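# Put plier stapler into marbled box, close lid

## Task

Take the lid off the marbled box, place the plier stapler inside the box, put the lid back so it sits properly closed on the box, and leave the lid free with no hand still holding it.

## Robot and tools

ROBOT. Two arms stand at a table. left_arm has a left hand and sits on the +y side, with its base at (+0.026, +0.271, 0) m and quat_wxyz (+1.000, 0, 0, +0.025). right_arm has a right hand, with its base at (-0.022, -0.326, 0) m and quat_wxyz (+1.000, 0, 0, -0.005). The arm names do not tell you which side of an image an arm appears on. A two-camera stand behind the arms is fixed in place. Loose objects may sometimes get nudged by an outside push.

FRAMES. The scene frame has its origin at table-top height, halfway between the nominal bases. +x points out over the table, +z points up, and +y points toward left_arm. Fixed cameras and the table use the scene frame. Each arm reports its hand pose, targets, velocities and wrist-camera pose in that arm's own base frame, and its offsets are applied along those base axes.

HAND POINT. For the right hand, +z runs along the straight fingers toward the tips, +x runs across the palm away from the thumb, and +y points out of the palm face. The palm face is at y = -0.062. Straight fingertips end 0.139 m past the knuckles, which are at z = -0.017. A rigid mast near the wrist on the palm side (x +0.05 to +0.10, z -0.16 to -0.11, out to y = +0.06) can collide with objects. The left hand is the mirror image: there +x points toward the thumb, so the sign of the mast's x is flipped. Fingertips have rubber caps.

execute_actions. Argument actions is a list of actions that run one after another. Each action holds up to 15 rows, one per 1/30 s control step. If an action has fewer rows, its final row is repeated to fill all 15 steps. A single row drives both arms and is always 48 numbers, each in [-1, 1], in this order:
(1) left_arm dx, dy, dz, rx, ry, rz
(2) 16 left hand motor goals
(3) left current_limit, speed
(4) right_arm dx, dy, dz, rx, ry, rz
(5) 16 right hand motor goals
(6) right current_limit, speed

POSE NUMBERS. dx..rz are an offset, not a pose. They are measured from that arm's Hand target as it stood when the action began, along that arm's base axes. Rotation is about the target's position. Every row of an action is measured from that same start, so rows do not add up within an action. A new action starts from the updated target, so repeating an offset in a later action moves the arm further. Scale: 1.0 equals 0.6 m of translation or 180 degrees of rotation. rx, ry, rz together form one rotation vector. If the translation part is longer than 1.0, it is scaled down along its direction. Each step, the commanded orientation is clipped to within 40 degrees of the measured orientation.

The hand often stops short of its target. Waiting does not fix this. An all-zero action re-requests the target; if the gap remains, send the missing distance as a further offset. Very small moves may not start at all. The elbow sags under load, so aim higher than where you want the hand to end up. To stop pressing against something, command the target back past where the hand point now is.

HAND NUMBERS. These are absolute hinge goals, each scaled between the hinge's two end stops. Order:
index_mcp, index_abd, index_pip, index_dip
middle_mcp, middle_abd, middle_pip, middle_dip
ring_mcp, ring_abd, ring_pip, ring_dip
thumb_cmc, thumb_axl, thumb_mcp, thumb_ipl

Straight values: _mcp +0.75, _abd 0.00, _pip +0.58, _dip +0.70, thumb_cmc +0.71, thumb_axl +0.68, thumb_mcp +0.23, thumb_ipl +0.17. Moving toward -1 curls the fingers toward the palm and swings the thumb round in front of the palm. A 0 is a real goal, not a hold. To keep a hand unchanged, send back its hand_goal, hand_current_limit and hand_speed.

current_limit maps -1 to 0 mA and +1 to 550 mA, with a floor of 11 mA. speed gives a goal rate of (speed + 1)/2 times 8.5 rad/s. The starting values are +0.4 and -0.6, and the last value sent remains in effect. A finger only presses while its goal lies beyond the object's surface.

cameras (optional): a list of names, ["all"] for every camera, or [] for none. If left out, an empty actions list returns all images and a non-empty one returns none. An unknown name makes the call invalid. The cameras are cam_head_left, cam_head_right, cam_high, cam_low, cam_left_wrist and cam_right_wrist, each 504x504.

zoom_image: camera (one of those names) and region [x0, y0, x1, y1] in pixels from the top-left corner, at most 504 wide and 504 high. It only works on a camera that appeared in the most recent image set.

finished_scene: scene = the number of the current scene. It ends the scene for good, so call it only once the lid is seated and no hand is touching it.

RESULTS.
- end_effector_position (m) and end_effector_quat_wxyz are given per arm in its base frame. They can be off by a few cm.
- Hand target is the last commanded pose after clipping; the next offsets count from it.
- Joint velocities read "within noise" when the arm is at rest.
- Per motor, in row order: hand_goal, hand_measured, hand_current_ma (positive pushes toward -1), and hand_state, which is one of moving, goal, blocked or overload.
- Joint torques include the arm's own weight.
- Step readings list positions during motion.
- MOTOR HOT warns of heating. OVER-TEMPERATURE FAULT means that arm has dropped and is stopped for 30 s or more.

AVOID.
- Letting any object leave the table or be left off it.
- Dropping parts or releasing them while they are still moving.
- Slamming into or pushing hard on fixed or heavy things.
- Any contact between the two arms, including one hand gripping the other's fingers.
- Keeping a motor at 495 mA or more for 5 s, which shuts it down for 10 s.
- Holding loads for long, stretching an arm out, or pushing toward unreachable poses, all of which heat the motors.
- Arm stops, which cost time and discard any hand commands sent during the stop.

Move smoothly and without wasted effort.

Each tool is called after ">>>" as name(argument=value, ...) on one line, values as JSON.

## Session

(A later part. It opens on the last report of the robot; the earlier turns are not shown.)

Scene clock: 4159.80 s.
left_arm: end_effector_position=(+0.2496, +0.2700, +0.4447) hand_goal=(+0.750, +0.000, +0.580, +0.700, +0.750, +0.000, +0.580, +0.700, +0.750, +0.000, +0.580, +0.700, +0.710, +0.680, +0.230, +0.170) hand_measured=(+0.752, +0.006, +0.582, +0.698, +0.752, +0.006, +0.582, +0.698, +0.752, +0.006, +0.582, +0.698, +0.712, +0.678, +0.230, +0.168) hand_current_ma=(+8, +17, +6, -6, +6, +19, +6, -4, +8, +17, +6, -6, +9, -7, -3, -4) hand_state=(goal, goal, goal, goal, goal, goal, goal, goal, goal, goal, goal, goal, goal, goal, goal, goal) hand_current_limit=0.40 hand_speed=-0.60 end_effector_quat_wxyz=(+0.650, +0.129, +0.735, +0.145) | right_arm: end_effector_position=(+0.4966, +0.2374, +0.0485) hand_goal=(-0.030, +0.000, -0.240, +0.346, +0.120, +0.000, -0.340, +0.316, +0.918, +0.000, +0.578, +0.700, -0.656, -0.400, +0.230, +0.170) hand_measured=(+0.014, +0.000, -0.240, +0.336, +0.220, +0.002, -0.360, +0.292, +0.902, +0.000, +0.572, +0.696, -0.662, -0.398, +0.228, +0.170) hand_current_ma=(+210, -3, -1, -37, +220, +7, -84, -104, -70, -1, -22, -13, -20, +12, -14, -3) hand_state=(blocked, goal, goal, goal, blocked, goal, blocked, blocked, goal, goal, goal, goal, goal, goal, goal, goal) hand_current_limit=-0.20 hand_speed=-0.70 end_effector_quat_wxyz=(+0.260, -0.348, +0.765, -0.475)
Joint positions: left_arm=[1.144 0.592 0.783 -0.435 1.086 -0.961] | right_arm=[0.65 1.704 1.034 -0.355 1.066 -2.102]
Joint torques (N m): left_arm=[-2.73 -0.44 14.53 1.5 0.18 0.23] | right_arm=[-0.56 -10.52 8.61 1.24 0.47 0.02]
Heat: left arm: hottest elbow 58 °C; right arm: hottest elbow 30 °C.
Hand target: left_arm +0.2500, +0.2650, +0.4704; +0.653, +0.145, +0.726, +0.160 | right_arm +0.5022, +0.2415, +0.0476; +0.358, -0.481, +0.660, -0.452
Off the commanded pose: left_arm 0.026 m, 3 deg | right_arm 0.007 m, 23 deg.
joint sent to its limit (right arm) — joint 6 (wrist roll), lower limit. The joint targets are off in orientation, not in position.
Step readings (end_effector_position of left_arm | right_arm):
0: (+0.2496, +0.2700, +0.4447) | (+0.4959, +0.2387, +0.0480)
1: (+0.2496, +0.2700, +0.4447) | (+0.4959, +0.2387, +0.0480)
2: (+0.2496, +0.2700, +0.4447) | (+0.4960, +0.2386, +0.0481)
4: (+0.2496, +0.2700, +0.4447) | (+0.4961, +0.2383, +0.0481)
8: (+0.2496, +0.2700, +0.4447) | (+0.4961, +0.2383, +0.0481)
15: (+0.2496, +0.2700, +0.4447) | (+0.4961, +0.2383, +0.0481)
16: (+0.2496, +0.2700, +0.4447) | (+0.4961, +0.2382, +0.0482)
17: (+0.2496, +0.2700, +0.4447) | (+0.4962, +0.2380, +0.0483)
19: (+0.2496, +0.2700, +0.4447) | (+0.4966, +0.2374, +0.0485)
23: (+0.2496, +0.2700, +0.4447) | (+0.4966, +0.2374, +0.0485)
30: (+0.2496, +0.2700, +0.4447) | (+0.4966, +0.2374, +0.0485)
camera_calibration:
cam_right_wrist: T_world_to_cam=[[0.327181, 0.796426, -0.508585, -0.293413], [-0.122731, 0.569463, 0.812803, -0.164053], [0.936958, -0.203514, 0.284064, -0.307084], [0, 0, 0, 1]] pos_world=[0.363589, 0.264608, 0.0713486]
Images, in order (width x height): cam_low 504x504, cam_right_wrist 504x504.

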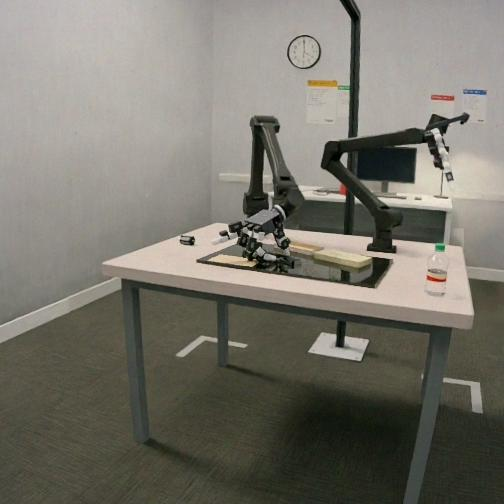

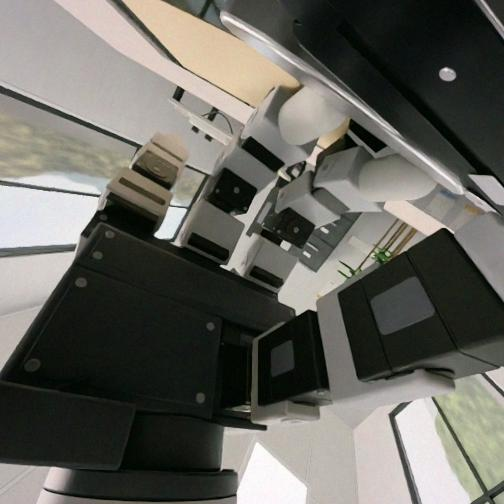

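>>> execute_actions(actions=[[[0,0,0,0,0,0,0.75,0,0.58,0.7,0.75,0,0.58,0.7,0.75,0,0.58,0.7,0.71,0.68,0.23,0.17,0.4,-0.6,0,0,0,0,0,0,-0.1,0,-0.28,0.32,0.1,0,-0.4,0.28,0.917,0,0.577,0.7,-0.657,-0.4,0.23,0.17,0.1,-0.7]],[[0,0,0,0,0,0,0.75,0,0.58,0.7,0.75,0,0.58,0.7,0.75,0,0.58,0.7,0.71,0.68,0.23,0.17,0.4,-0.6,0,0,0,0,0,0,-0.15,0,-0.28,0.32,0.05,0,-0.4,0.28,0.917,0,0.577,0.7,-0.657,-0.4,0.23,0.17,0.4,-0.7]]], cameras=["cam_right_wrist","cam_low"])

>>> zoom_image(camera="cam_right_wrist", region=[254, 0, 504, 250])

>>> zoom_image(camera="cam_low", region=[230, 210, 340, 290])

Scene clock: 4176.23 s.
left_arm: end_effector_position=(+0.2496, +0.2700, +0.4447) hand_goal=(+0.750, +0.000, +0.580, +0.700, +0.750, +0.000, +0.580, +0.700, +0.750, +0.000, +0.580, +0.700, +0.710, +0.680, +0.230, +0.170) hand_measured=(+0.752, +0.006, +0.582, +0.698, +0.752, +0.006, +0.582, +0.698, +0.752, +0.006, +0.582, +0.698, +0.712, +0.678, +0.230, +0.168) hand_current_ma=(+8, +17, +6, -6, +6, +19, +6, -4, +8, +17, +6, -6, +9, -7, -3, -4) hand_state=(goal, goal, goal, goal, goal, goal, goal, goal, goal, goal, goal, goal, goal, goal, goal, goal) hand_current_limit=0.40 hand_speed=-0.60 end_effector_quat_wxyz=(+0.650, +0.129, +0.735, +0.145) | right_arm: end_effector_position=(+0.4967, +0.2373, +0.0485) hand_goal=(-0.150, +0.000, -0.280, +0.320, +0.050, +0.000, -0.400, +0.280, +0.918, +0.000, +0.578, +0.700, -0.656, -0.400, +0.230, +0.170) hand_measured=(+0.012, +0.000, -0.244, +0.332, +0.220, +0.002, -0.364, +0.284, +0.902, +0.000, +0.572, +0.696, -0.662, -0.398, +0.226, +0.170) hand_current_ma=(+385, -3, +159, +46, +385, +7, +154, +17, -70, -1, -22, -13, -21, +12, -15, -3) hand_state=(blocked, goal, blocked, goal, blocked, goal, blocked, goal, goal, goal, goal, goal, goal, goal, goal, goal) hand_current_limit=0.40 hand_speed=-0.70 end_effector_quat_wxyz=(+0.260, -0.348, +0.765, -0.475)
Joint positions: left_arm=[1.144 0.592 0.783 -0.435 1.086 -0.961] | right_arm=[0.649 1.704 1.034 -0.355 1.066 -2.102]
Joint torques (N m): left_arm=[-2.14 -1.14 14.52 1.29 0.25 0.23] | right_arm=[-0.5 -10.64 8.54 1.22 0.48 0.04]
Heat: left arm: hottest elbow 58 °C; right arm: hottest elbow 30 °C.
Hand target: left_arm +0.2500, +0.2650, +0.4704; +0.653, +0.145, +0.726, +0.160 | right_arm +0.5021, +0.2416, +0.0476; +0.358, -0.481, +0.660, -0.452
Off the commanded pose: left_arm 0.026 m, 3 deg | right_arm 0.007 m, 23 deg.
joint sent to its limit (right arm) — joint 6 (wrist roll), lower limit. The joint targets are off in orientation, not in position.
Step readings (end_effector_position of left_arm | right_arm):
0: (+0.2496, +0.2700, +0.4447) | (+0.4966, +0.2374, +0.0485)
1: (+0.2496, +0.2700, +0.4447) | (+0.4966, +0.2374, +0.0485)
2: (+0.2496, +0.2700, +0.4447) | (+0.4966, +0.2374, +0.0485)
4: (+0.2496, +0.2700, +0.4447) | (+0.4967, +0.2373, +0.0485)
8: (+0.2496, +0.2700, +0.4447) | (+0.4967, +0.2373, +0.0485)
15: (+0.2496, +0.2700, +0.4447) | (+0.4967, +0.2373, +0.0485)
16: (+0.2496, +0.2700, +0.4447) | (+0.4967, +0.2373, +0.0485)
17: (+0.2496, +0.2700, +0.4447) | (+0.4967, +0.2373, +0.0485)
19: (+0.2496, +0.2700, +0.4447) | (+0.4967, +0.2373, +0.0485)
23: (+0.2496, +0.2700, +0.4447) | (+0.4967, +0.2373, +0.0485)
30: (+0.2496, +0.2700, +0.4447) | (+0.4967, +0.2373, +0.0485)
camera_calibration:
cam_right_wrist: T_world_to_cam=[[0.327305, 0.796416, -0.50852, -0.293334], [-0.12243, 0.569369, 0.812914, -0.164019], [0.936954, -0.203813, 0.283863, -0.307124], [0, 0, 0, 1]] pos_world=[0.36369, 0.264407, 0.0713483]
Images, in order (width x height): cam_low 504x504, cam_right_wrist 504x504.

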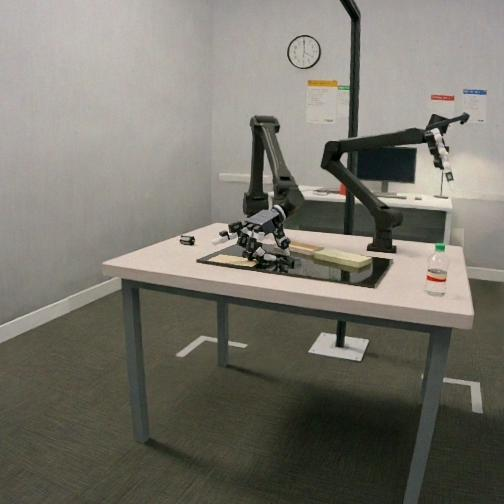

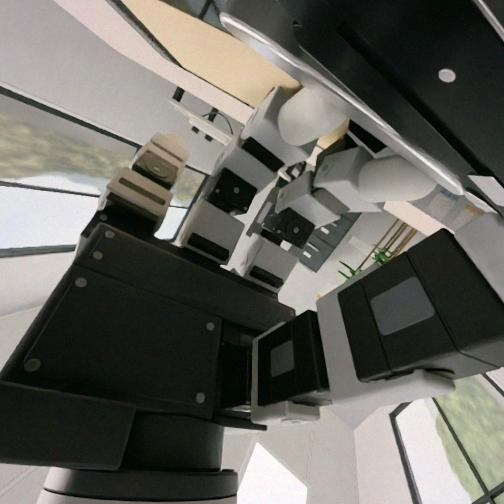

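Scaled by 2.016.

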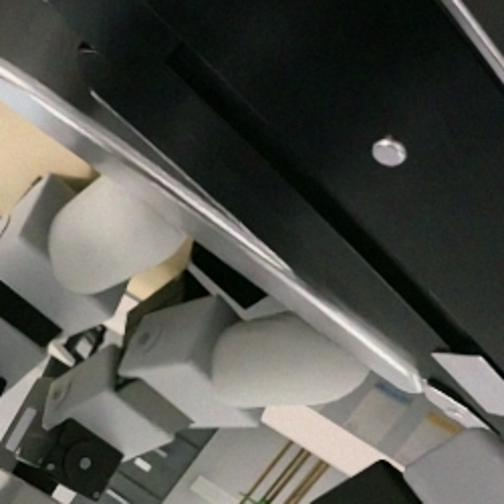

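Scaled by 4.582.

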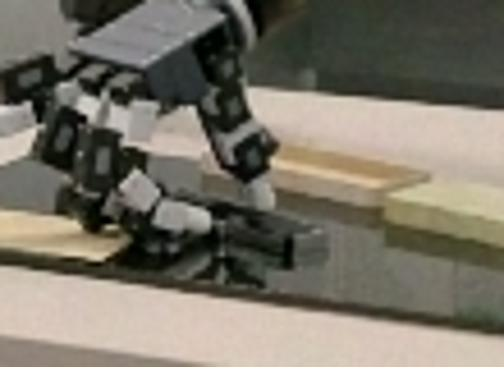

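>>> execute_actions(actions=[[[0,0,0,0,0,0,0.75,0,0.58,0.7,0.75,0,0.58,0.7,0.75,0,0.58,0.7,0.71,0.68,0.23,0.17,0.4,-0.6,0,0,0,0,0,0,-0.25,0,-0.3,0.31,-0.05,0,-0.42,0.27,0.917,0,0.577,0.7,-0.657,-0.4,0.23,0.17,0.78,-0.7]],[[0,0,0,0,0,0,0.75,0,0.58,0.7,0.75,0,0.58,0.7,0.75,0,0.58,0.7,0.71,0.68,0.23,0.17,0.4,-0.6,0.004,0.0,0.035,0,0,0,-0.25,0,-0.3,0.31,-0.05,0,-0.42,0.27,0.917,0,0.577,0.7,-0.657,-0.4,0.23,0.17,0.78,-0.7]],[[0,0,0,0,0,0,0.75,0,0.58,0.7,0.75,0,0.58,0.7,0.75,0,0.58,0.7,0.71,0.68,0.23,0.17,0.4,-0.6,0.0,0,0.03,0,0,0,-0.25,0,-0.3,0.31,-0.05,0,-0.42,0.27,0.917,0,0.577,0.7,-0.657,-0.4,0.23,0.17,0.78,-0.7]]], cameras=["cam_right_wrist","cam_low"])

>>> zoom_image(camera="cam_low", region=[210, 200, 340, 290])

Scene clock: 4190.97 s.
left_arm: end_effector_position=(+0.2496, +0.2700, +0.4447) hand_goal=(+0.750, +0.000, +0.580, +0.700, +0.750, +0.000, +0.580, +0.700, +0.750, +0.000, +0.580, +0.700, +0.710, +0.680, +0.230, +0.170) hand_measured=(+0.752, +0.006, +0.582, +0.698, +0.752, +0.006, +0.582, +0.698, +0.752, +0.006, +0.582, +0.698, +0.712, +0.678, +0.230, +0.168) hand_current_ma=(+8, +17, +6, -6, +6, +19, +6, -4, +8, +17, +6, -6, +9, -7, -3, -4) hand_state=(goal, goal, goal, goal, goal, goal, goal, goal, goal, goal, goal, goal, goal, goal, goal, goal) hand_current_limit=0.40 hand_speed=-0.60 end_effector_quat_wxyz=(+0.650, +0.129, +0.735, +0.145) | right_arm: end_effector_position=(+0.4910, +0.2328, +0.0656) hand_goal=(-0.250, +0.000, -0.300, +0.310, -0.050, +0.000, -0.420, +0.270, +0.918, +0.000, +0.578, +0.700, -0.656, -0.400, +0.230, +0.170) hand_measured=(-0.244, +0.000, -0.292, +0.314, -0.046, +0.002, -0.412, +0.274, +0.902, +0.000, +0.572, +0.696, -0.658, -0.398, +0.228, +0.168) hand_current_ma=(+27, +3, +30, +13, +12, +7, +32, +15, -70, -1, -22, -13, -5, +12, -8, -5) hand_state=(goal, goal, goal, goal, goal, goal, goal, goal, goal, goal, goal, goal, goal, goal, goal, goal) hand_current_limit=0.78 hand_speed=-0.70 end_effector_quat_wxyz=(+0.251, -0.354, +0.765, -0.476)
Joint positions: left_arm=[1.144 0.592 0.783 -0.435 1.086 -0.961] | right_arm=[0.649 1.667 1.046 -0.428 1.064 -2.101]
Joint torques (N m): left_arm=[-2.67 -1.79 14.64 1.37 0.22 0.22] | right_arm=[-0.5 -11.87 11.34 0.32 0.83 0.05]
Heat: left arm: hottest elbow 58 °C; right arm: hottest elbow 31 °C.
Hand target: left_arm +0.2500, +0.2650, +0.4704; +0.653, +0.145, +0.726, +0.160 | right_arm +0.5046, +0.2415, +0.0865; +0.358, -0.481, +0.660, -0.452
Off the commanded pose: left_arm 0.026 m, 3 deg | right_arm 0.027 m, 23 deg.
joint sent to its limit (right arm) — joint 6 (wrist roll), lower limit. The joint targets are off in orientation, not in position.
Step readings (end_effector_position of left_arm | right_arm):
0: (+0.2496, +0.2700, +0.4447) | (+0.4967, +0.2373, +0.0485)
1: (+0.2496, +0.2700, +0.4447) | (+0.4967, +0.2373, +0.0485)
2: (+0.2496, +0.2700, +0.4447) | (+0.4968, +0.2371, +0.0485)
4: (+0.2496, +0.2700, +0.4447) | (+0.4968, +0.2371, +0.0485)
8: (+0.2496, +0.2700, +0.4447) | (+0.4968, +0.2371, +0.0485)
15: (+0.2496, +0.2700, +0.4447) | (+0.4968, +0.2371, +0.0485)
16: (+0.2496, +0.2700, +0.4447) | (+0.4968, +0.2371, +0.0497)
17: (+0.2496, +0.2700, +0.4447) | (+0.4962, +0.2368, +0.0499)
19: (+0.2496, +0.2700, +0.4447) | (+0.4946, +0.2359, +0.0503)
23: (+0.2496, +0.2700, +0.4447) | (+0.4939, +0.2354, +0.0512)
30: (+0.2496, +0.2700, +0.4447) | (+0.4935, +0.2353, +0.0524)
31: (+0.2496, +0.2700, +0.4447) | (+0.4929, +0.2348, +0.0529)
32: (+0.2496, +0.2700, +0.4447) | (+0.4915, +0.2338, +0.0533)
34: (+0.2496, +0.2700, +0.4447) | (+0.4895, +0.2319, +0.0563)
38: (+0.2496, +0.2700, +0.4447) | (+0.4899, +0.2320, +0.0634)
45: (+0.2496, +0.2700, +0.4447) | (+0.4911, +0.2328, +0.0656)
camera_calibration:
cam_right_wrist: T_world_to_cam=[[0.317613, 0.78995, -0.524501, -0.271899], [-0.107059, 0.57948, 0.807924, -0.185601], [0.942157, -0.200455, 0.268622, -0.309855], [0, 0, 0, 1]] pos_world=[0.35842, 0.260227, 0.0905733]
Images, in order (width x height): cam_low 504x504, cam_right_wrist 504x504.

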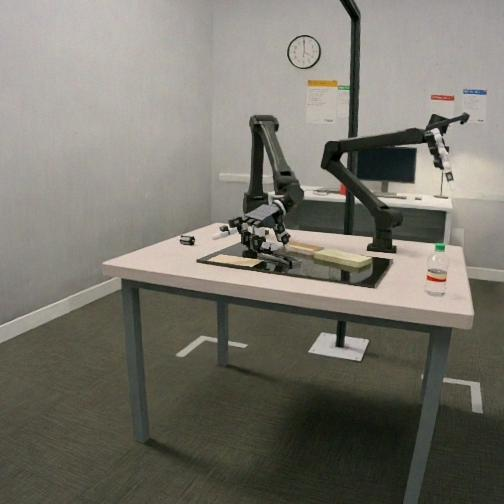

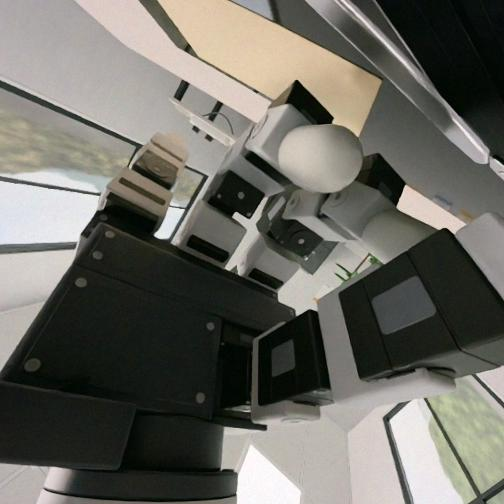

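Scaled by 3.877.

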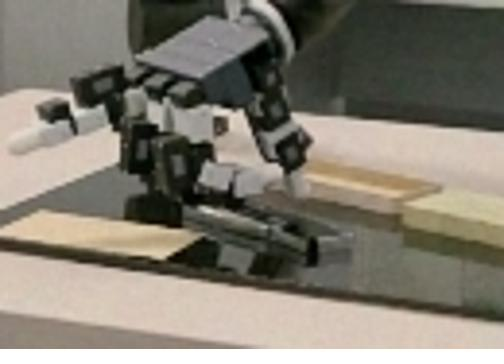

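>>> execute_actions(actions=[[[0,0,0,0,0,0,0.75,0,0.58,0.7,0.75,0,0.58,0.7,0.75,0,0.58,0.7,0.71,0.68,0.23,0.17,0.4,-0.6,0,0,0.06,0,0,0,0.45,0,-0.25,0.28,0.918,0,0.578,0.7,0.918,0,0.578,0.7,-0.5,0.678,0.1,0.17,0.2,-0.2]],[[0,0,0,0,0,0,0.75,0,0.58,0.7,0.75,0,0.58,0.7,0.75,0,0.58,0.7,0.71,0.68,0.23,0.17,0.4,-0.6,-0.05,-0.1,0.06,0,0,0,0.5,0,-0.25,0.28,0.918,0,0.578,0.7,0.918,0,0.578,0.7,-0.5,0.678,0.1,0.17,0.1,-0.3]],[[0,0,0,0,0,0,0.75,0,0.58,0.7,0.75,0,0.58,0.7,0.75,0,0.58,0.7,0.71,0.68,0.23,0.17,0.4,-0.6,-0.05,-0.1,0.0,0,0,0,0.5,0,-0.25,0.28,0.918,0,0.578,0.7,0.918,0,0.578,0.7,-0.5,0.678,0.1,0.17,0.1,-0.3]]], cameras=["cam_high","cam_head_left"])

>>> zoom_image(camera="cam_high", region=[145, 145, 265, 265])

>>> zoom_image(camera="cam_head_left", region=[255, 255, 355, 355])

Scene clock: 4281.00 s.
left_arm: end_effector_position=(+0.2496, +0.2700, +0.4447) hand_goal=(+0.750, +0.000, +0.580, +0.700, +0.750, +0.000, +0.580, +0.700, +0.750, +0.000, +0.580, +0.700, +0.710, +0.680, +0.230, +0.170) hand_measured=(+0.752, +0.006, +0.582, +0.698, +0.752, +0.006, +0.582, +0.698, +0.752, +0.006, +0.582, +0.698, +0.712, +0.678, +0.230, +0.168) hand_current_ma=(+8, +17, +6, -6, +6, +19, +6, -4, +8, +17, +6, -6, +9, -7, -3, -4) hand_state=(goal, goal, goal, goal, goal, goal, goal, goal, goal, goal, goal, goal, goal, goal, goal, goal) hand_current_limit=0.40 hand_speed=-0.60 end_effector_quat_wxyz=(+0.650, +0.129, +0.735, +0.145) | right_arm: end_effector_position=(+0.4403, +0.1164, +0.1511) hand_goal=(+0.500, +0.000, -0.250, +0.280, +0.918, +0.000, +0.578, +0.700, +0.918, +0.000, +0.578, +0.700, -0.500, +0.678, +0.100, +0.170) hand_measured=(+0.492, +0.002, -0.250, +0.284, +0.900, +0.002, +0.570, +0.696, +0.904, +0.002, +0.572, +0.696, -0.502, +0.676, +0.100, +0.168) hand_current_ma=(-33, +4, -3, +12, -78, +4, -28, -12, -63, +3, -21, -13, -5, -10, +2, -5) hand_state=(goal, goal, goal, goal, goal, goal, goal, goal, goal, goal, goal, goal, goal, goal, goal, goal) hand_current_limit=0.10 hand_speed=-0.30 end_effector_quat_wxyz=(+0.227, -0.291, +0.790, -0.490)
Joint positions: left_arm=[1.144 0.592 0.783 -0.435 1.086 -0.961] | right_arm=[0.503 1.31 0.902 -0.614 1.06 -2.099]
Joint torques (N m): left_arm=[-3.25 -1.32 14.52 1.18 0.26 0.25] | right_arm=[0.15 -7.82 10.11 0.96 0.95 0.02]
Heat: left arm: hottest elbow 58 °C; right arm: hottest elbow 34 °C.
Hand target: left_arm +0.2500, +0.2650, +0.4704; +0.653, +0.145, +0.726, +0.160 | right_arm +0.4447, +0.1215, +0.1587; +0.358, -0.481, +0.660, -0.452
Off the commanded pose: left_arm 0.026 m, 3 deg | right_arm 0.010 m, 31 deg.
joint sent to its limit (right arm) — joint 6 (wrist roll), lower limit. The joint targets are off in orientation, not in position.
Step readings (end_effector_position of left_arm | right_arm):
0: (+0.2496, +0.2700, +0.4447) | (+0.4910, +0.2328, +0.0656)
1: (+0.2496, +0.2700, +0.4447) | (+0.4906, +0.2325, +0.0680)
2: (+0.2496, +0.2700, +0.4447) | (+0.4882, +0.2308, +0.0691)
4: (+0.2496, +0.2700, +0.4447) | (+0.4861, +0.2285, +0.0779)
8: (+0.2496, +0.2700, +0.4447) | (+0.4911, +0.2318, +0.0998)
15: (+0.2496, +0.2700, +0.4447) | (+0.4946, +0.2359, +0.1081)
16: (+0.2496, +0.2700, +0.4447) | (+0.4917, +0.2313, +0.1086)
17: (+0.2496, +0.2700, +0.4447) | (+0.4865, +0.2266, +0.1095)
19: (+0.2496, +0.2700, +0.4447) | (+0.4731, +0.2049, +0.1196)
23: (+0.2496, +0.2700, +0.4447) | (+0.4717, +0.1784, +0.1527)
30: (+0.2496, +0.2700, +0.4447) | (+0.4720, +0.1781, +0.1578)
31: (+0.2496, +0.2700, +0.4447) | (+0.4686, +0.1741, +0.1540)
32: (+0.2496, +0.2700, +0.4447) | (+0.4643, +0.1697, +0.1515)
34: (+0.2496, +0.2700, +0.4447) | (+0.4493, +0.1465, +0.1459)
38: (+0.2496, +0.2700, +0.4447) | (+0.4405, +0.1159, +0.1491)
45: (+0.2496, +0.2700, +0.4447) | (+0.4404, +0.1162, +0.1511)
Images, in order (width x height): cam_head_left 504x504, cam_high 504x504.

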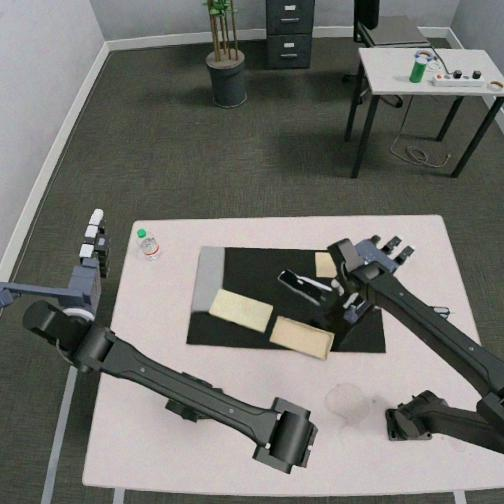

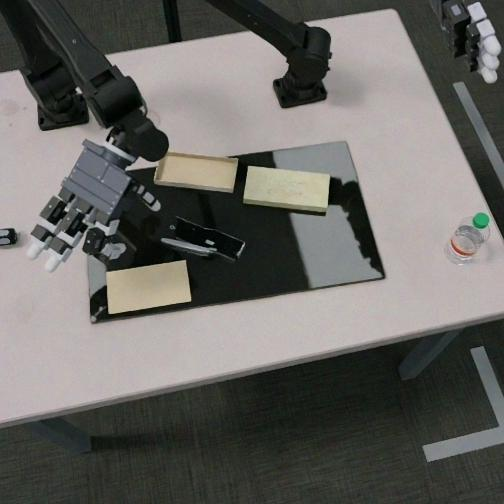

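Scaled by 4.200.

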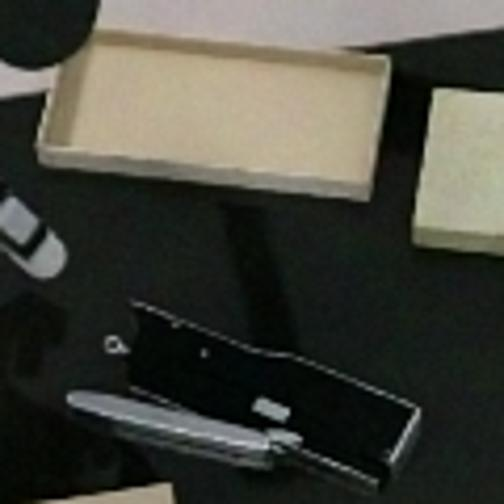

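Scaled by 5.040.

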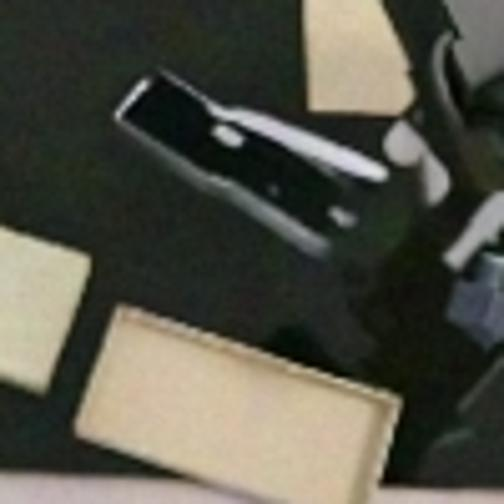

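>>> execute_actions(actions=[[[0,0,0,0,0,0,0.75,0,0.58,0.7,0.75,0,0.58,0.7,0.75,0,0.58,0.7,0.71,0.68,0.23,0.17,0.4,-0.6,0.01,0.11,0,0,0,0,0.46,0,-0.25,0.28,0.918,0,0.578,0.7,0.918,0,0.578,0.7,-0.5,0.678,0.1,0.17,0.1,-0.3]],[[0,0,0,0,0,0,0.75,0,0.58,0.7,0.75,0,0.58,0.7,0.75,0,0.58,0.7,0.71,0.68,0.23,0.17,0.4,-0.6,0.01,0.11,0,0,0,0,0.46,0,-0.25,0.28,0.918,0,0.578,0.7,0.918,0,0.578,0.7,-0.5,0.678,0.1,0.17,0.1,-0.3]],[[0,0,0,0,0,0,0.75,0,0.58,0.7,0.75,0,0.58,0.7,0.75,0,0.58,0.7,0.71,0.68,0.23,0.17,0.4,-0.6,0.025,0.1,-0.08,0,0,0,0.46,0,-0.25,0.28,0.918,0,0.578,0.7,0.918,0,0.578,0.7,-0.5,0.678,0.1,0.17,0.1,-0.3]]], cameras=["cam_high","cam_right_wrist"])

>>> zoom_image(camera="cam_high", region=[145, 155, 265, 275])

>>> zoom_image(camera="cam_right_wrist", region=[254, 0, 504, 250])

Scene clock: 4355.70 s.
left_arm: end_effector_position=(+0.2496, +0.2700, +0.4447) hand_goal=(+0.750, +0.000, +0.580, +0.700, +0.750, +0.000, +0.580, +0.700, +0.750, +0.000, +0.580, +0.700, +0.710, +0.680, +0.230, +0.170) hand_measured=(+0.752, +0.006, +0.582, +0.698, +0.752, +0.006, +0.582, +0.698, +0.752, +0.006, +0.582, +0.698, +0.712, +0.678, +0.230, +0.168) hand_current_ma=(+8, +17, +6, -6, +6, +19, +6, -4, +8, +17, +6, -6, +9, -7, -3, -4) hand_state=(goal, goal, goal, goal, goal, goal, goal, goal, goal, goal, goal, goal, goal, goal, goal, goal) hand_current_limit=0.40 hand_speed=-0.60 end_effector_quat_wxyz=(+0.650, +0.129, +0.735, +0.145) | right_arm: end_effector_position=(+0.4555, +0.3035, +0.0870) hand_goal=(+0.460, +0.000, -0.250, +0.280, +0.918, +0.000, +0.578, +0.700, +0.918, +0.000, +0.578, +0.700, -0.500, +0.678, +0.100, +0.170) hand_measured=(+0.454, +0.000, -0.250, +0.284, +0.906, +0.000, +0.572, +0.696, +0.908, +0.000, +0.574, +0.696, -0.502, +0.676, +0.098, +0.168) hand_current_ma=(-20, +2, -2, +12, -55, -1, -22, -12, -44, -1, -16, -12, -5, -10, -5, -5) hand_state=(goal, goal, goal, goal, goal, goal, goal, goal, goal, goal, goal, goal, goal, goal, goal, goal) hand_current_limit=0.10 hand_speed=-0.30 end_effector_quat_wxyz=(+0.272, -0.413, +0.728, -0.476)
Joint positions: left_arm=[1.144 0.592 0.783 -0.435 1.086 -0.961] | right_arm=[0.804 1.664 1.108 -0.529 1.103 -2.101]
Joint torques (N m): left_arm=[-2.84 -1.03 14.64 1.11 0.24 0.23] | right_arm=[-0.79 -12.04 11.59 1.09 1.16 0.04]
Heat: left arm: hottest elbow 58 °C; right arm: hottest elbow 34 °C.
Hand target: left_arm +0.2500, +0.2650, +0.4704; +0.653, +0.145, +0.726, +0.160 | right_arm +0.4717, +0.3135, +0.1106; +0.358, -0.481, +0.660, -0.452
Off the commanded pose: left_arm 0.026 m, 3 deg | right_arm 0.031 m, 15 deg.
joint sent to its limit (right arm) — joint 6 (wrist roll), lower limit. The joint targets are off in orientation, not in position.
Step readings (end_effector_position of left_arm | right_arm):
0: (+0.2496, +0.2700, +0.4447) | (+0.4403, +0.1164, +0.1511)
1: (+0.2496, +0.2700, +0.4447) | (+0.4398, +0.1205, +0.1506)
2: (+0.2496, +0.2700, +0.4447) | (+0.4393, +0.1247, +0.1507)
4: (+0.2496, +0.2700, +0.4447) | (+0.4363, +0.1503, +0.1472)
8: (+0.2496, +0.2700, +0.4447) | (+0.4311, +0.1866, +0.1393)
15: (+0.2496, +0.2700, +0.4447) | (+0.4343, +0.1814, +0.1383)
16: (+0.2496, +0.2700, +0.4447) | (+0.4357, +0.1843, +0.1397)
17: (+0.2496, +0.2700, +0.4447) | (+0.4374, +0.1881, +0.1406)
19: (+0.2496, +0.2700, +0.4447) | (+0.4412, +0.2132, +0.1426)
23: (+0.2496, +0.2700, +0.4447) | (+0.4419, +0.2514, +0.1435)
30: (+0.2496, +0.2700, +0.4447) | (+0.4443, +0.2492, +0.1428)
31: (+0.2496, +0.2700, +0.4447) | (+0.4460, +0.2522, +0.1400)
32: (+0.2496, +0.2700, +0.4447) | (+0.4509, +0.2565, +0.1388)
34: (+0.2496, +0.2700, +0.4447) | (+0.4595, +0.2778, +0.1256)
38: (+0.2496, +0.2700, +0.4447) | (+0.4565, +0.3029, +0.0892)
45: (+0.2496, +0.2700, +0.4447) | (+0.4551, +0.3037, +0.0849)
camera_calibration:
cam_right_wrist: T_world_to_cam=[[0.206776, 0.798793, -0.564954, -0.253966], [-0.183586, 0.598854, 0.779532, -0.216263], [0.96101, -0.0574708, 0.270476, -0.320042], [0, 0, 0, 1]] pos_world=[0.320375, 0.313983, 0.111668]
Images, in order (width x height): cam_high 504x504, cam_right_wrist 504x504.

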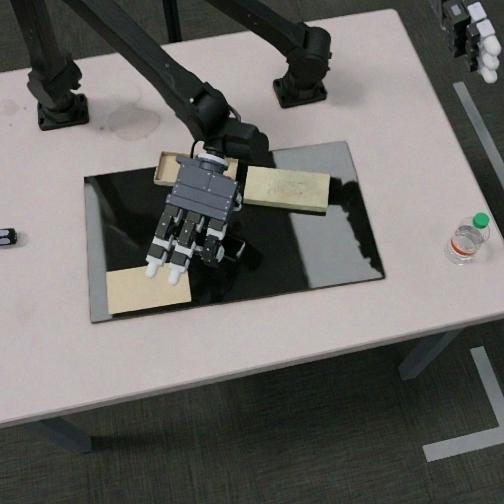

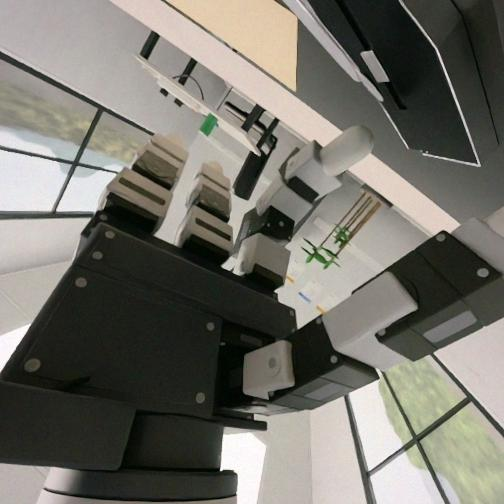

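Scaled by 4.200.

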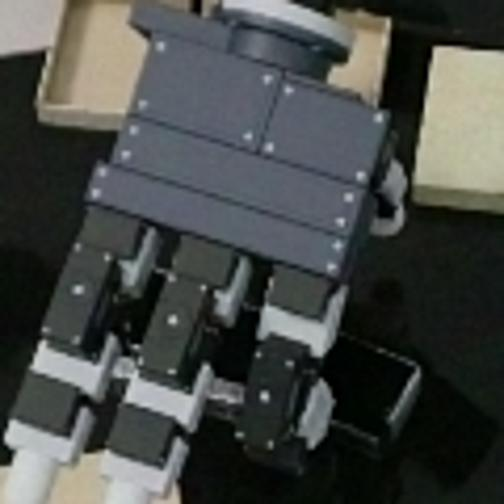

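Scaled by 2.016.

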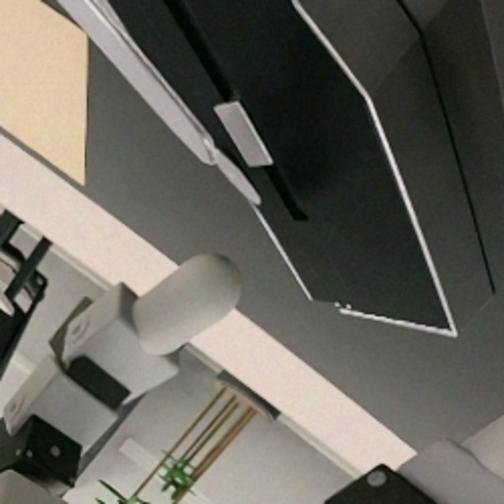

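>>> execute_actions(actions=[[[0,0,0,0,0,0,0.75,0,0.58,0.7,0.75,0,0.58,0.7,0.75,0,0.58,0.7,0.71,0.68,0.23,0.17,0.4,-0.6,-0.006,-0.019,-0.05,0,0,0,0.46,0,-0.25,0.28,0.918,0,0.578,0.7,0.918,0,0.578,0.7,-0.5,0.678,0.1,0.17,0.1,-0.3]],[[0,0,0,0,0,0,0.75,0,0.58,0.7,0.75,0,0.58,0.7,0.75,0,0.58,0.7,0.71,0.68,0.23,0.17,0.4,-0.6,0,0,-0.044,0,0,0,0.46,0,-0.25,0.28,0.918,0,0.578,0.7,0.918,0,0.578,0.7,-0.5,0.678,0.1,0.17,0.1,-0.3]]], cameras=["cam_right_wrist"])

>>> zoom_image(camera="cam_right_wrist", region=[254, 0, 504, 250])

Scene clock: 4376.03 s.
left_arm: end_effector_position=(+0.2496, +0.2700, +0.4447) hand_goal=(+0.750, +0.000, +0.580, +0.700, +0.750, +0.000, +0.580, +0.700, +0.750, +0.000, +0.580, +0.700, +0.710, +0.680, +0.230, +0.170) hand_measured=(+0.752, +0.006, +0.582, +0.698, +0.752, +0.006, +0.582, +0.698, +0.752, +0.006, +0.582, +0.698, +0.712, +0.678, +0.230, +0.168) hand_current_ma=(+8, +17, +6, -6, +6, +19, +6, -4, +8, +17, +6, -6, +9, -7, -3, -4) hand_state=(goal, goal, goal, goal, goal, goal, goal, goal, goal, goal, goal, goal, goal, goal, goal, goal) hand_current_limit=0.40 hand_speed=-0.60 end_effector_quat_wxyz=(+0.650, +0.129, +0.735, +0.145) | right_arm: end_effector_position=(+0.4654, +0.3026, +0.0588) hand_goal=(+0.460, +0.000, -0.250, +0.280, +0.918, +0.000, +0.578, +0.700, +0.918, +0.000, +0.578, +0.700, -0.500, +0.678, +0.100, +0.170) hand_measured=(+0.458, +0.000, -0.266, +0.270, +0.904, +0.000, +0.572, +0.696, +0.906, +0.000, +0.574, +0.696, -0.502, +0.676, +0.098, +0.168) hand_current_ma=(-7, -3, -62, -42, -60, -1, -22, -12, -48, -1, -16, -12, -7, -10, -5, -5) hand_state=(goal, goal, goal, goal, goal, goal, goal, goal, goal, goal, goal, goal, goal, goal, goal, goal) hand_current_limit=0.10 hand_speed=-0.30 end_effector_quat_wxyz=(+0.291, -0.392, +0.736, -0.469)
Joint positions: left_arm=[1.144 0.592 0.783 -0.435 1.086 -0.961] | right_arm=[0.788 1.705 1.06 -0.386 1.097 -2.098]
Joint torques (N m): left_arm=[-3.66 -1.38 14.75 1.33 0.19 0.19] | right_arm=[-0.67 -11.05 7.66 1.42 0.74 0.04]
Heat: left arm: hottest elbow 58 °C; right arm: hottest elbow 34 °C.
Hand target: left_arm +0.2500, +0.2650, +0.4704; +0.653, +0.145, +0.726, +0.160 | right_arm +0.4681, +0.3020, +0.0544; +0.358, -0.481, +0.660, -0.452
Off the commanded pose: left_arm 0.026 m, 3 deg | right_arm 0.005 m, 16 deg.
joint sent to its limit (right arm) — joint 6 (wrist roll), lower limit. The joint targets are off in orientation, not in position.
Step readings (end_effector_position of left_arm | right_arm):
0: (+0.2496, +0.2700, +0.4447) | (+0.4555, +0.3035, +0.0870)
1: (+0.2496, +0.2700, +0.4447) | (+0.4564, +0.3039, +0.0867)
2: (+0.2496, +0.2700, +0.4447) | (+0.4583, +0.3052, +0.0866)
4: (+0.2496, +0.2700, +0.4447) | (+0.4605, +0.3055, +0.0851)
8: (+0.2496, +0.2700, +0.4447) | (+0.4623, +0.3024, +0.0827)
15: (+0.2496, +0.2700, +0.4447) | (+0.4633, +0.3021, +0.0826)
16: (+0.2496, +0.2700, +0.4447) | (+0.4635, +0.3023, +0.0803)
17: (+0.2496, +0.2700, +0.4447) | (+0.4649, +0.3038, +0.0791)
19: (+0.2496, +0.2700, +0.4447) | (+0.4654, +0.3050, +0.0714)
23: (+0.2496, +0.2700, +0.4447) | (+0.4648, +0.3030, +0.0587)
30: (+0.2496, +0.2700, +0.4447) | (+0.4654, +0.3026, +0.0588)
camera_calibration:
cam_right_wrist: T_world_to_cam=[[0.238225, 0.820057, -0.520342, -0.294952], [-0.203675, 0.566037, 0.798824, -0.173788], [0.949613, -0.0843192, 0.301869, -0.31042], [0, 0, 0, 1]] pos_world=[0.329648, 0.314074, 0.0790564]
Images, in order (width x height): cam_right_wrist 504x504.

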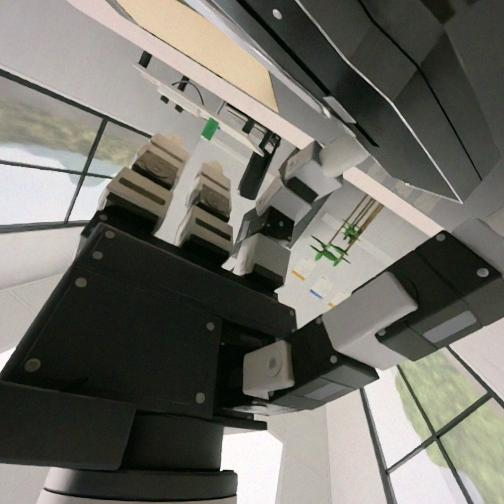

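Scaled by 2.016.

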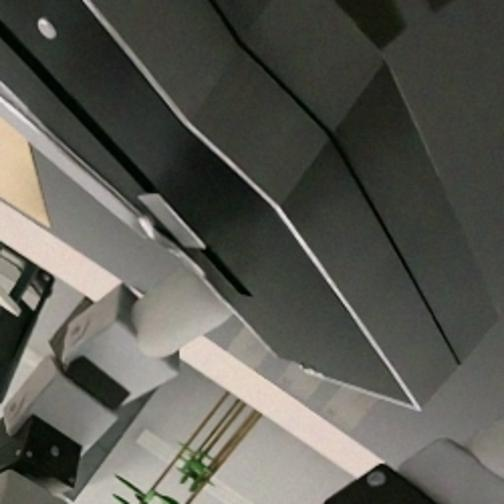

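>>> execute_actions(actions=[[[0,0,0,0,0,0,0.75,0,0.58,0.7,0.75,0,0.58,0.7,0.75,0,0.58,0.7,0.71,0.68,0.23,0.17,0.4,-0.6,0.002,0.015,0.002,0,0,0,0.46,0,-0.25,0.28,0.918,0,0.578,0.7,0.918,0,0.578,0.7,-0.5,0.678,0.1,0.17,0.3,-0.3]],[[0,0,0,0,0,0,0.75,0,0.58,0.7,0.75,0,0.58,0.7,0.75,0,0.58,0.7,0.71,0.68,0.23,0.17,0.4,-0.6,-0.03,0.018,0,0,0,0,0.46,0,-0.25,0.28,0.918,0,0.578,0.7,0.918,0,0.578,0.7,-0.5,0.678,0.1,0.17,0.3,-0.3]]], cameras=["cam_right_wrist"])

>>> zoom_image(camera="cam_right_wrist", region=[254, 0, 504, 250])

Scene clock: 4391.53 s.
left_arm: end_effector_position=(+0.2496, +0.2700, +0.4447) hand_goal=(+0.750, +0.000, +0.580, +0.700, +0.750, +0.000, +0.580, +0.700, +0.750, +0.000, +0.580, +0.700, +0.710, +0.680, +0.230, +0.170) hand_measured=(+0.752, +0.006, +0.582, +0.698, +0.752, +0.006, +0.582, +0.698, +0.752, +0.006, +0.582, +0.698, +0.712, +0.678, +0.230, +0.168) hand_current_ma=(+8, +17, +6, -6, +6, +19, +6, -4, +8, +17, +6, -6, +9, -7, -3, -4) hand_state=(goal, goal, goal, goal, goal, goal, goal, goal, goal, goal, goal, goal, goal, goal, goal, goal) hand_current_limit=0.40 hand_speed=-0.60 end_effector_quat_wxyz=(+0.650, +0.129, +0.735, +0.145) | right_arm: end_effector_position=(+0.4571, +0.3110, +0.0594) hand_goal=(+0.460, +0.000, -0.250, +0.280, +0.918, +0.000, +0.578, +0.700, +0.918, +0.000, +0.578, +0.700, -0.500, +0.678, +0.100, +0.170) hand_measured=(+0.488, -0.010, -0.238, +0.280, +0.904, +0.000, +0.572, +0.696, +0.906, +0.000, +0.574, +0.696, -0.502, +0.676, +0.098, +0.168) hand_current_ma=(+128, -34, +48, +2, -60, -1, -22, -12, -48, -1, -16, -12, -7, -10, -5, -5) hand_state=(blocked, goal, goal, goal, goal, goal, goal, goal, goal, goal, goal, goal, goal, goal, goal, goal) hand_current_limit=0.30 hand_speed=-0.30 end_effector_quat_wxyz=(+0.296, -0.398, +0.727, -0.475)
Joint positions: left_arm=[1.144 0.592 0.783 -0.435 1.086 -0.961] | right_arm=[0.816 1.706 1.055 -0.384 1.122 -2.098]
Joint torques (N m): left_arm=[-3.08 -1.14 14.63 1.35 0.2 0.19] | right_arm=[1.2 -11.16 7.51 1.14 0.32 0.03]
Heat: left arm: hottest elbow 58 °C; right arm: hottest elbow 33 °C.
Hand target: left_arm +0.2500, +0.2650, +0.4704; +0.653, +0.145, +0.726, +0.160 | right_arm +0.4513, +0.3218, +0.0556; +0.358, -0.481, +0.660, -0.452
Off the commanded pose: left_arm 0.026 m, 3 deg | right_arm 0.013 m, 14 deg.
joint sent to its limit (right arm) — joint 6 (wrist roll), lower limit. The joint targets are off in orientation, not in position.
Step readings (end_effector_position of left_arm | right_arm):
0: (+0.2496, +0.2700, +0.4447) | (+0.4654, +0.3026, +0.0588)
1: (+0.2496, +0.2700, +0.4447) | (+0.4653, +0.3026, +0.0586)
2: (+0.2496, +0.2700, +0.4447) | (+0.4653, +0.3026, +0.0586)
4: (+0.2496, +0.2700, +0.4447) | (+0.4653, +0.3026, +0.0586)
8: (+0.2496, +0.2700, +0.4447) | (+0.4653, +0.3026, +0.0586)
15: (+0.2496, +0.2700, +0.4447) | (+0.4653, +0.3026, +0.0586)
16: (+0.2496, +0.2700, +0.4447) | (+0.4644, +0.3031, +0.0584)
17: (+0.2496, +0.2700, +0.4447) | (+0.4636, +0.3039, +0.0587)
19: (+0.2496, +0.2700, +0.4447) | (+0.4603, +0.3068, +0.0590)
23: (+0.2496, +0.2700, +0.4447) | (+0.4571, +0.3110, +0.0594)
30: (+0.2496, +0.2700, +0.4447) | (+0.4571, +0.3110, +0.0594)
camera_calibration:
cam_right_wrist: T_world_to_cam=[[0.231662, 0.814905, -0.531285, -0.294265], [-0.223081, 0.57609, 0.786356, -0.174198], [0.946873, -0.063649, 0.315248, -0.30805], [0, 0, 0, 1]] pos_world=[0.320994, 0.320545, 0.0777556]
Images, in order (width x height): cam_right_wrist 504x504.

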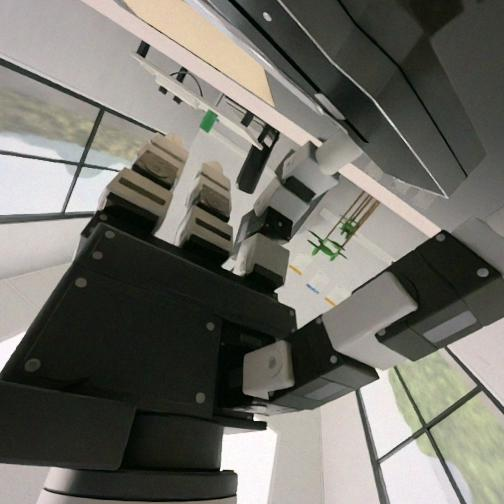

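Scaled by 2.016.

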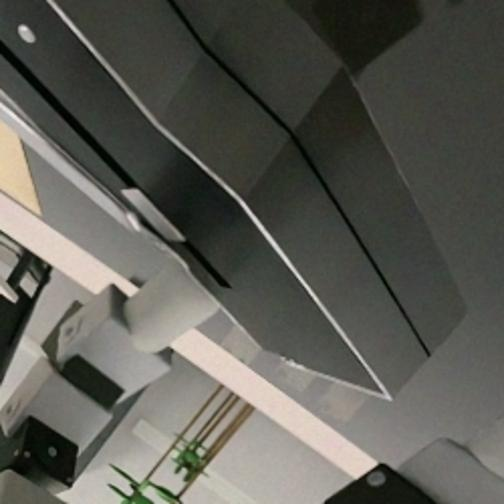

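>>> execute_actions(actions=[[[0,0,0,0,0,0,0.75,0,0.58,0.7,0.75,0,0.58,0.7,0.75,0,0.58,0.7,0.71,0.68,0.23,0.17,0.4,-0.6,-0.035,0.014,0,0,0,0,0.46,0,-0.25,0.28,0.918,0,0.578,0.7,0.918,0,0.578,0.7,-0.5,0.678,0.1,0.17,0.3,-0.3]]], cameras=["cam_right_wrist"])

>>> zoom_image(camera="cam_right_wrist", region=[254, 0, 504, 250])

Scene clock: 4401.23 s.
left_arm: end_effector_position=(+0.2496, +0.2700, +0.4447) hand_goal=(+0.750, +0.000, +0.580, +0.700, +0.750, +0.000, +0.580, +0.700, +0.750, +0.000, +0.580, +0.700, +0.710, +0.680, +0.230, +0.170) hand_measured=(+0.752, +0.006, +0.582, +0.698, +0.752, +0.006, +0.582, +0.698, +0.752, +0.006, +0.582, +0.698, +0.712, +0.678, +0.230, +0.168) hand_current_ma=(+8, +17, +6, -6, +6, +19, +6, -4, +8, +17, +6, -6, +9, -7, -3, -4) hand_state=(goal, goal, goal, goal, goal, goal, goal, goal, goal, goal, goal, goal, goal, goal, goal, goal) hand_current_limit=0.40 hand_speed=-0.60 end_effector_quat_wxyz=(+0.650, +0.129, +0.735, +0.145) | right_arm: end_effector_position=(+0.4363, +0.3234, +0.0587) hand_goal=(+0.460, +0.000, -0.250, +0.280, +0.918, +0.000, +0.578, +0.700, +0.918, +0.000, +0.578, +0.700, -0.500, +0.678, +0.100, +0.170) hand_measured=(+0.498, -0.004, -0.230, +0.284, +0.904, +0.000, +0.572, +0.696, +0.906, +0.000, +0.574, +0.696, -0.502, +0.676, +0.098, +0.168) hand_current_ma=(+178, -13, +85, +19, -60, -1, -22, -12, -48, -1, -16, -12, -6, -10, -5, -5) hand_state=(blocked, goal, blocked, goal, goal, goal, goal, goal, goal, goal, goal, goal, goal, goal, goal, goal) hand_current_limit=0.30 hand_speed=-0.30 end_effector_quat_wxyz=(+0.308, -0.411, +0.716, -0.472)
Joint positions: left_arm=[1.144 0.592 0.783 -0.435 1.086 -0.961] | right_arm=[0.864 1.687 1.024 -0.371 1.133 -2.095]
Joint torques (N m): left_arm=[-2.37 -0.56 14.75 1.36 0.22 0.25] | right_arm=[0.97 -11.69 6.98 1.06 0.35 -0.01]
Heat: left arm: hottest elbow 59 °C; right arm: hottest elbow 32 °C.
Hand target: left_arm +0.2500, +0.2650, +0.4704; +0.653, +0.145, +0.726, +0.160 | right_arm +0.4303, +0.3303, +0.0556; +0.358, -0.481, +0.660, -0.452
Off the commanded pose: left_arm 0.026 m, 3 deg | right_arm 0.010 m, 12 deg.
joint sent to its limit (right arm) — joint 6 (wrist roll), lower limit. The joint targets are off in orientation, not in position.
Step readings (end_effector_position of left_arm | right_arm):
0: (+0.2496, +0.2700, +0.4447) | (+0.4571, +0.3110, +0.0594)
1: (+0.2496, +0.2700, +0.4447) | (+0.4552, +0.3107, +0.0584)
2: (+0.2496, +0.2700, +0.4447) | (+0.4537, +0.3110, +0.0584)
4: (+0.2496, +0.2700, +0.4447) | (+0.4470, +0.3141, +0.0586)
8: (+0.2496, +0.2700, +0.4447) | (+0.4371, +0.3223, +0.0586)
15: (+0.2496, +0.2700, +0.4447) | (+0.4363, +0.3234, +0.0587)
camera_calibration:
cam_right_wrist: T_world_to_cam=[[0.202609, 0.821318, -0.533279, -0.289229], [-0.252944, 0.569987, 0.781751, -0.170123], [0.946028, -0.0235003, 0.323232, -0.300441], [0, 0, 0, 1]] pos_world=[0.299795, 0.327456, 0.0758669]
Images, in order (width x height): cam_right_wrist 504x504.

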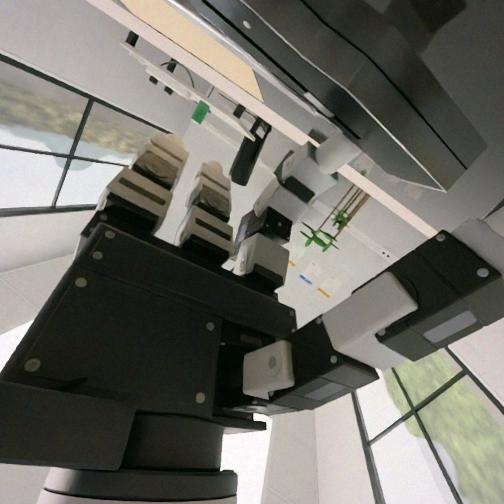

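Scaled by 2.016.

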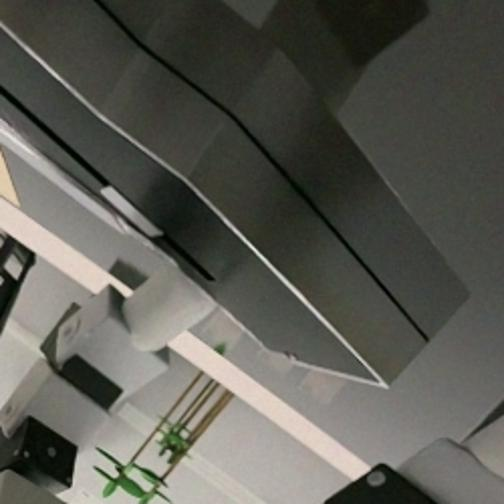

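>>> execute_actions(actions=[[[0,0,0,0,0,0,0.75,0,0.58,0.7,0.75,0,0.58,0.7,0.75,0,0.58,0.7,0.71,0.68,0.23,0.17,0.4,-0.6,0.03,-0.015,0,0,0,0,0.38,0,-0.26,0.26,0.918,0,0.578,0.7,0.918,0,0.578,0.7,-0.5,0.678,0.05,0.17,0.1,-0.5]],[[0,0,0,0,0,0,0.75,0,0.58,0.7,0.75,0,0.58,0.7,0.75,0,0.58,0.7,0.71,0.68,0.23,0.17,0.4,-0.6,0,0,0,0,0,0,0.32,0,-0.28,0.24,0.918,0,0.578,0.7,0.918,0,0.578,0.7,-0.5,0.678,-0.02,0.17,0.1,-0.5]],[[0,0,0,0,0,0,0.75,0,0.58,0.7,0.75,0,0.58,0.7,0.75,0,0.58,0.7,0.71,0.68,0.23,0.17,0.4,-0.6,0,0,0,0,0,0,0.25,0,-0.29,0.23,0.918,0,0.578,0.7,0.918,0,0.578,0.7,-0.5,0.678,-0.1,0.16,0.2,-0.5]]], cameras=["cam_right_wrist"])

>>> zoom_image(camera="cam_right_wrist", region=[254, 0, 504, 250])

Scene clock: 4437.57 s.
left_arm: end_effector_position=(+0.2496, +0.2700, +0.4447) hand_goal=(+0.750, +0.000, +0.580, +0.700, +0.750, +0.000, +0.580, +0.700, +0.750, +0.000, +0.580, +0.700, +0.710, +0.680, +0.230, +0.170) hand_measured=(+0.752, +0.006, +0.582, +0.698, +0.752, +0.006, +0.582, +0.698, +0.752, +0.006, +0.582, +0.698, +0.712, +0.678, +0.230, +0.168) hand_current_ma=(+8, +17, +6, -6, +6, +19, +6, -4, +8, +17, +6, -6, +9, -7, -3, -4) hand_state=(goal, goal, goal, goal, goal, goal, goal, goal, goal, goal, goal, goal, goal, goal, goal, goal) hand_current_limit=0.40 hand_speed=-0.60 end_effector_quat_wxyz=(+0.650, +0.129, +0.735, +0.145) | right_arm: end_effector_position=(+0.4452, +0.3144, +0.0577) hand_goal=(+0.250, +0.000, -0.290, +0.230, +0.918, +0.000, +0.578, +0.700, +0.918, +0.000, +0.578, +0.700, -0.500, +0.678, -0.100, +0.160) hand_measured=(+0.388, +0.006, -0.250, +0.248, +0.904, +0.000, +0.572, +0.696, +0.906, +0.000, +0.574, +0.696, -0.502, +0.676, -0.084, +0.164) hand_current_ma=(+330, +23, +179, +74, -60, -1, -22, -12, -48, -1, -16, -12, -8, -10, +89, +21) hand_state=(blocked, goal, blocked, goal, goal, goal, goal, goal, goal, goal, goal, goal, goal, goal, goal, goal) hand_current_limit=0.20 hand_speed=-0.50 end_effector_quat_wxyz=(+0.304, -0.402, +0.725, -0.469)
Joint positions: left_arm=[1.144 0.592 0.783 -0.435 1.086 -0.961] | right_arm=[0.836 1.688 1.024 -0.366 1.118 -2.09]
Joint torques (N m): left_arm=[-2.84 -1.14 14.64 1.37 0.15 0.2] | right_arm=[-0.38 -9.88 9.22 0.77 0.56 -0.06]
Heat: left arm: hottest elbow 59 °C; right arm: hottest elbow 31 °C.
Hand target: left_arm +0.2500, +0.2650, +0.4704; +0.653, +0.145, +0.726, +0.160 | right_arm +0.4482, +0.3213, +0.0555; +0.358, -0.481, +0.660, -0.452
Off the commanded pose: left_arm 0.026 m, 3 deg | right_arm 0.008 m, 13 deg.
joint sent to its limit (right arm) — joint 6 (wrist roll), lower limit. The joint targets are off in orientation, not in position.
Step readings (end_effector_position of left_arm | right_arm):
0: (+0.2496, +0.2700, +0.4447) | (+0.4363, +0.3234, +0.0587)
1: (+0.2496, +0.2700, +0.4447) | (+0.4369, +0.3225, +0.0586)
2: (+0.2496, +0.2700, +0.4447) | (+0.4383, +0.3208, +0.0583)
4: (+0.2496, +0.2700, +0.4447) | (+0.4405, +0.3191, +0.0578)
8: (+0.2496, +0.2700, +0.4447) | (+0.4449, +0.3147, +0.0579)
15: (+0.2496, +0.2700, +0.4447) | (+0.4451, +0.3146, +0.0580)
16: (+0.2496, +0.2700, +0.4447) | (+0.4451, +0.3146, +0.0580)
17: (+0.2496, +0.2700, +0.4447) | (+0.4451, +0.3146, +0.0580)
19: (+0.2496, +0.2700, +0.4447) | (+0.4452, +0.3144, +0.0580)
23: (+0.2496, +0.2700, +0.4447) | (+0.4452, +0.3144, +0.0580)
30: (+0.2496, +0.2700, +0.4447) | (+0.4452, +0.3144, +0.0580)
31: (+0.2496, +0.2700, +0.4447) | (+0.4452, +0.3144, +0.0580)
32: (+0.2496, +0.2700, +0.4447) | (+0.4452, +0.3144, +0.0580)
34: (+0.2496, +0.2700, +0.4447) | (+0.4452, +0.3144, +0.0578)
38: (+0.2496, +0.2700, +0.4447) | (+0.4452, +0.3144, +0.0577)
45: (+0.2496, +0.2700, +0.4447) | (+0.4452, +0.3144, +0.0577)
camera_calibration:
cam_right_wrist: T_world_to_cam=[[0.218434, 0.825144, -0.520984, -0.293044], [-0.236723, 0.562735, 0.792018, -0.167571], [0.946704, -0.049675, 0.318251, -0.300523], [0, 0, 0, 1]] pos_world=[0.308849, 0.321173, 0.0756893]
Images, in order (width x height): cam_right_wrist 504x504.

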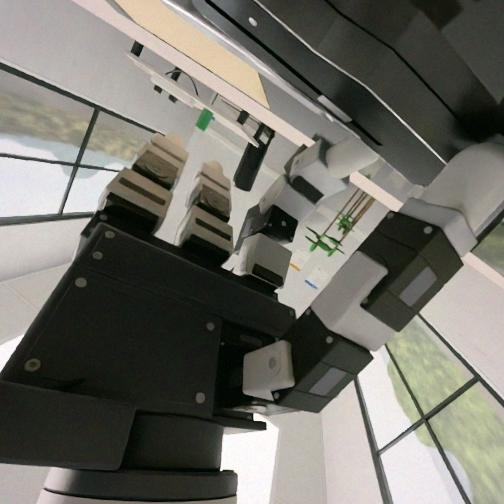

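Scaled by 2.016.

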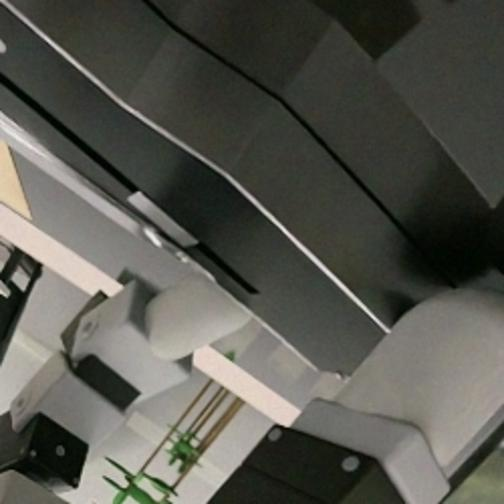

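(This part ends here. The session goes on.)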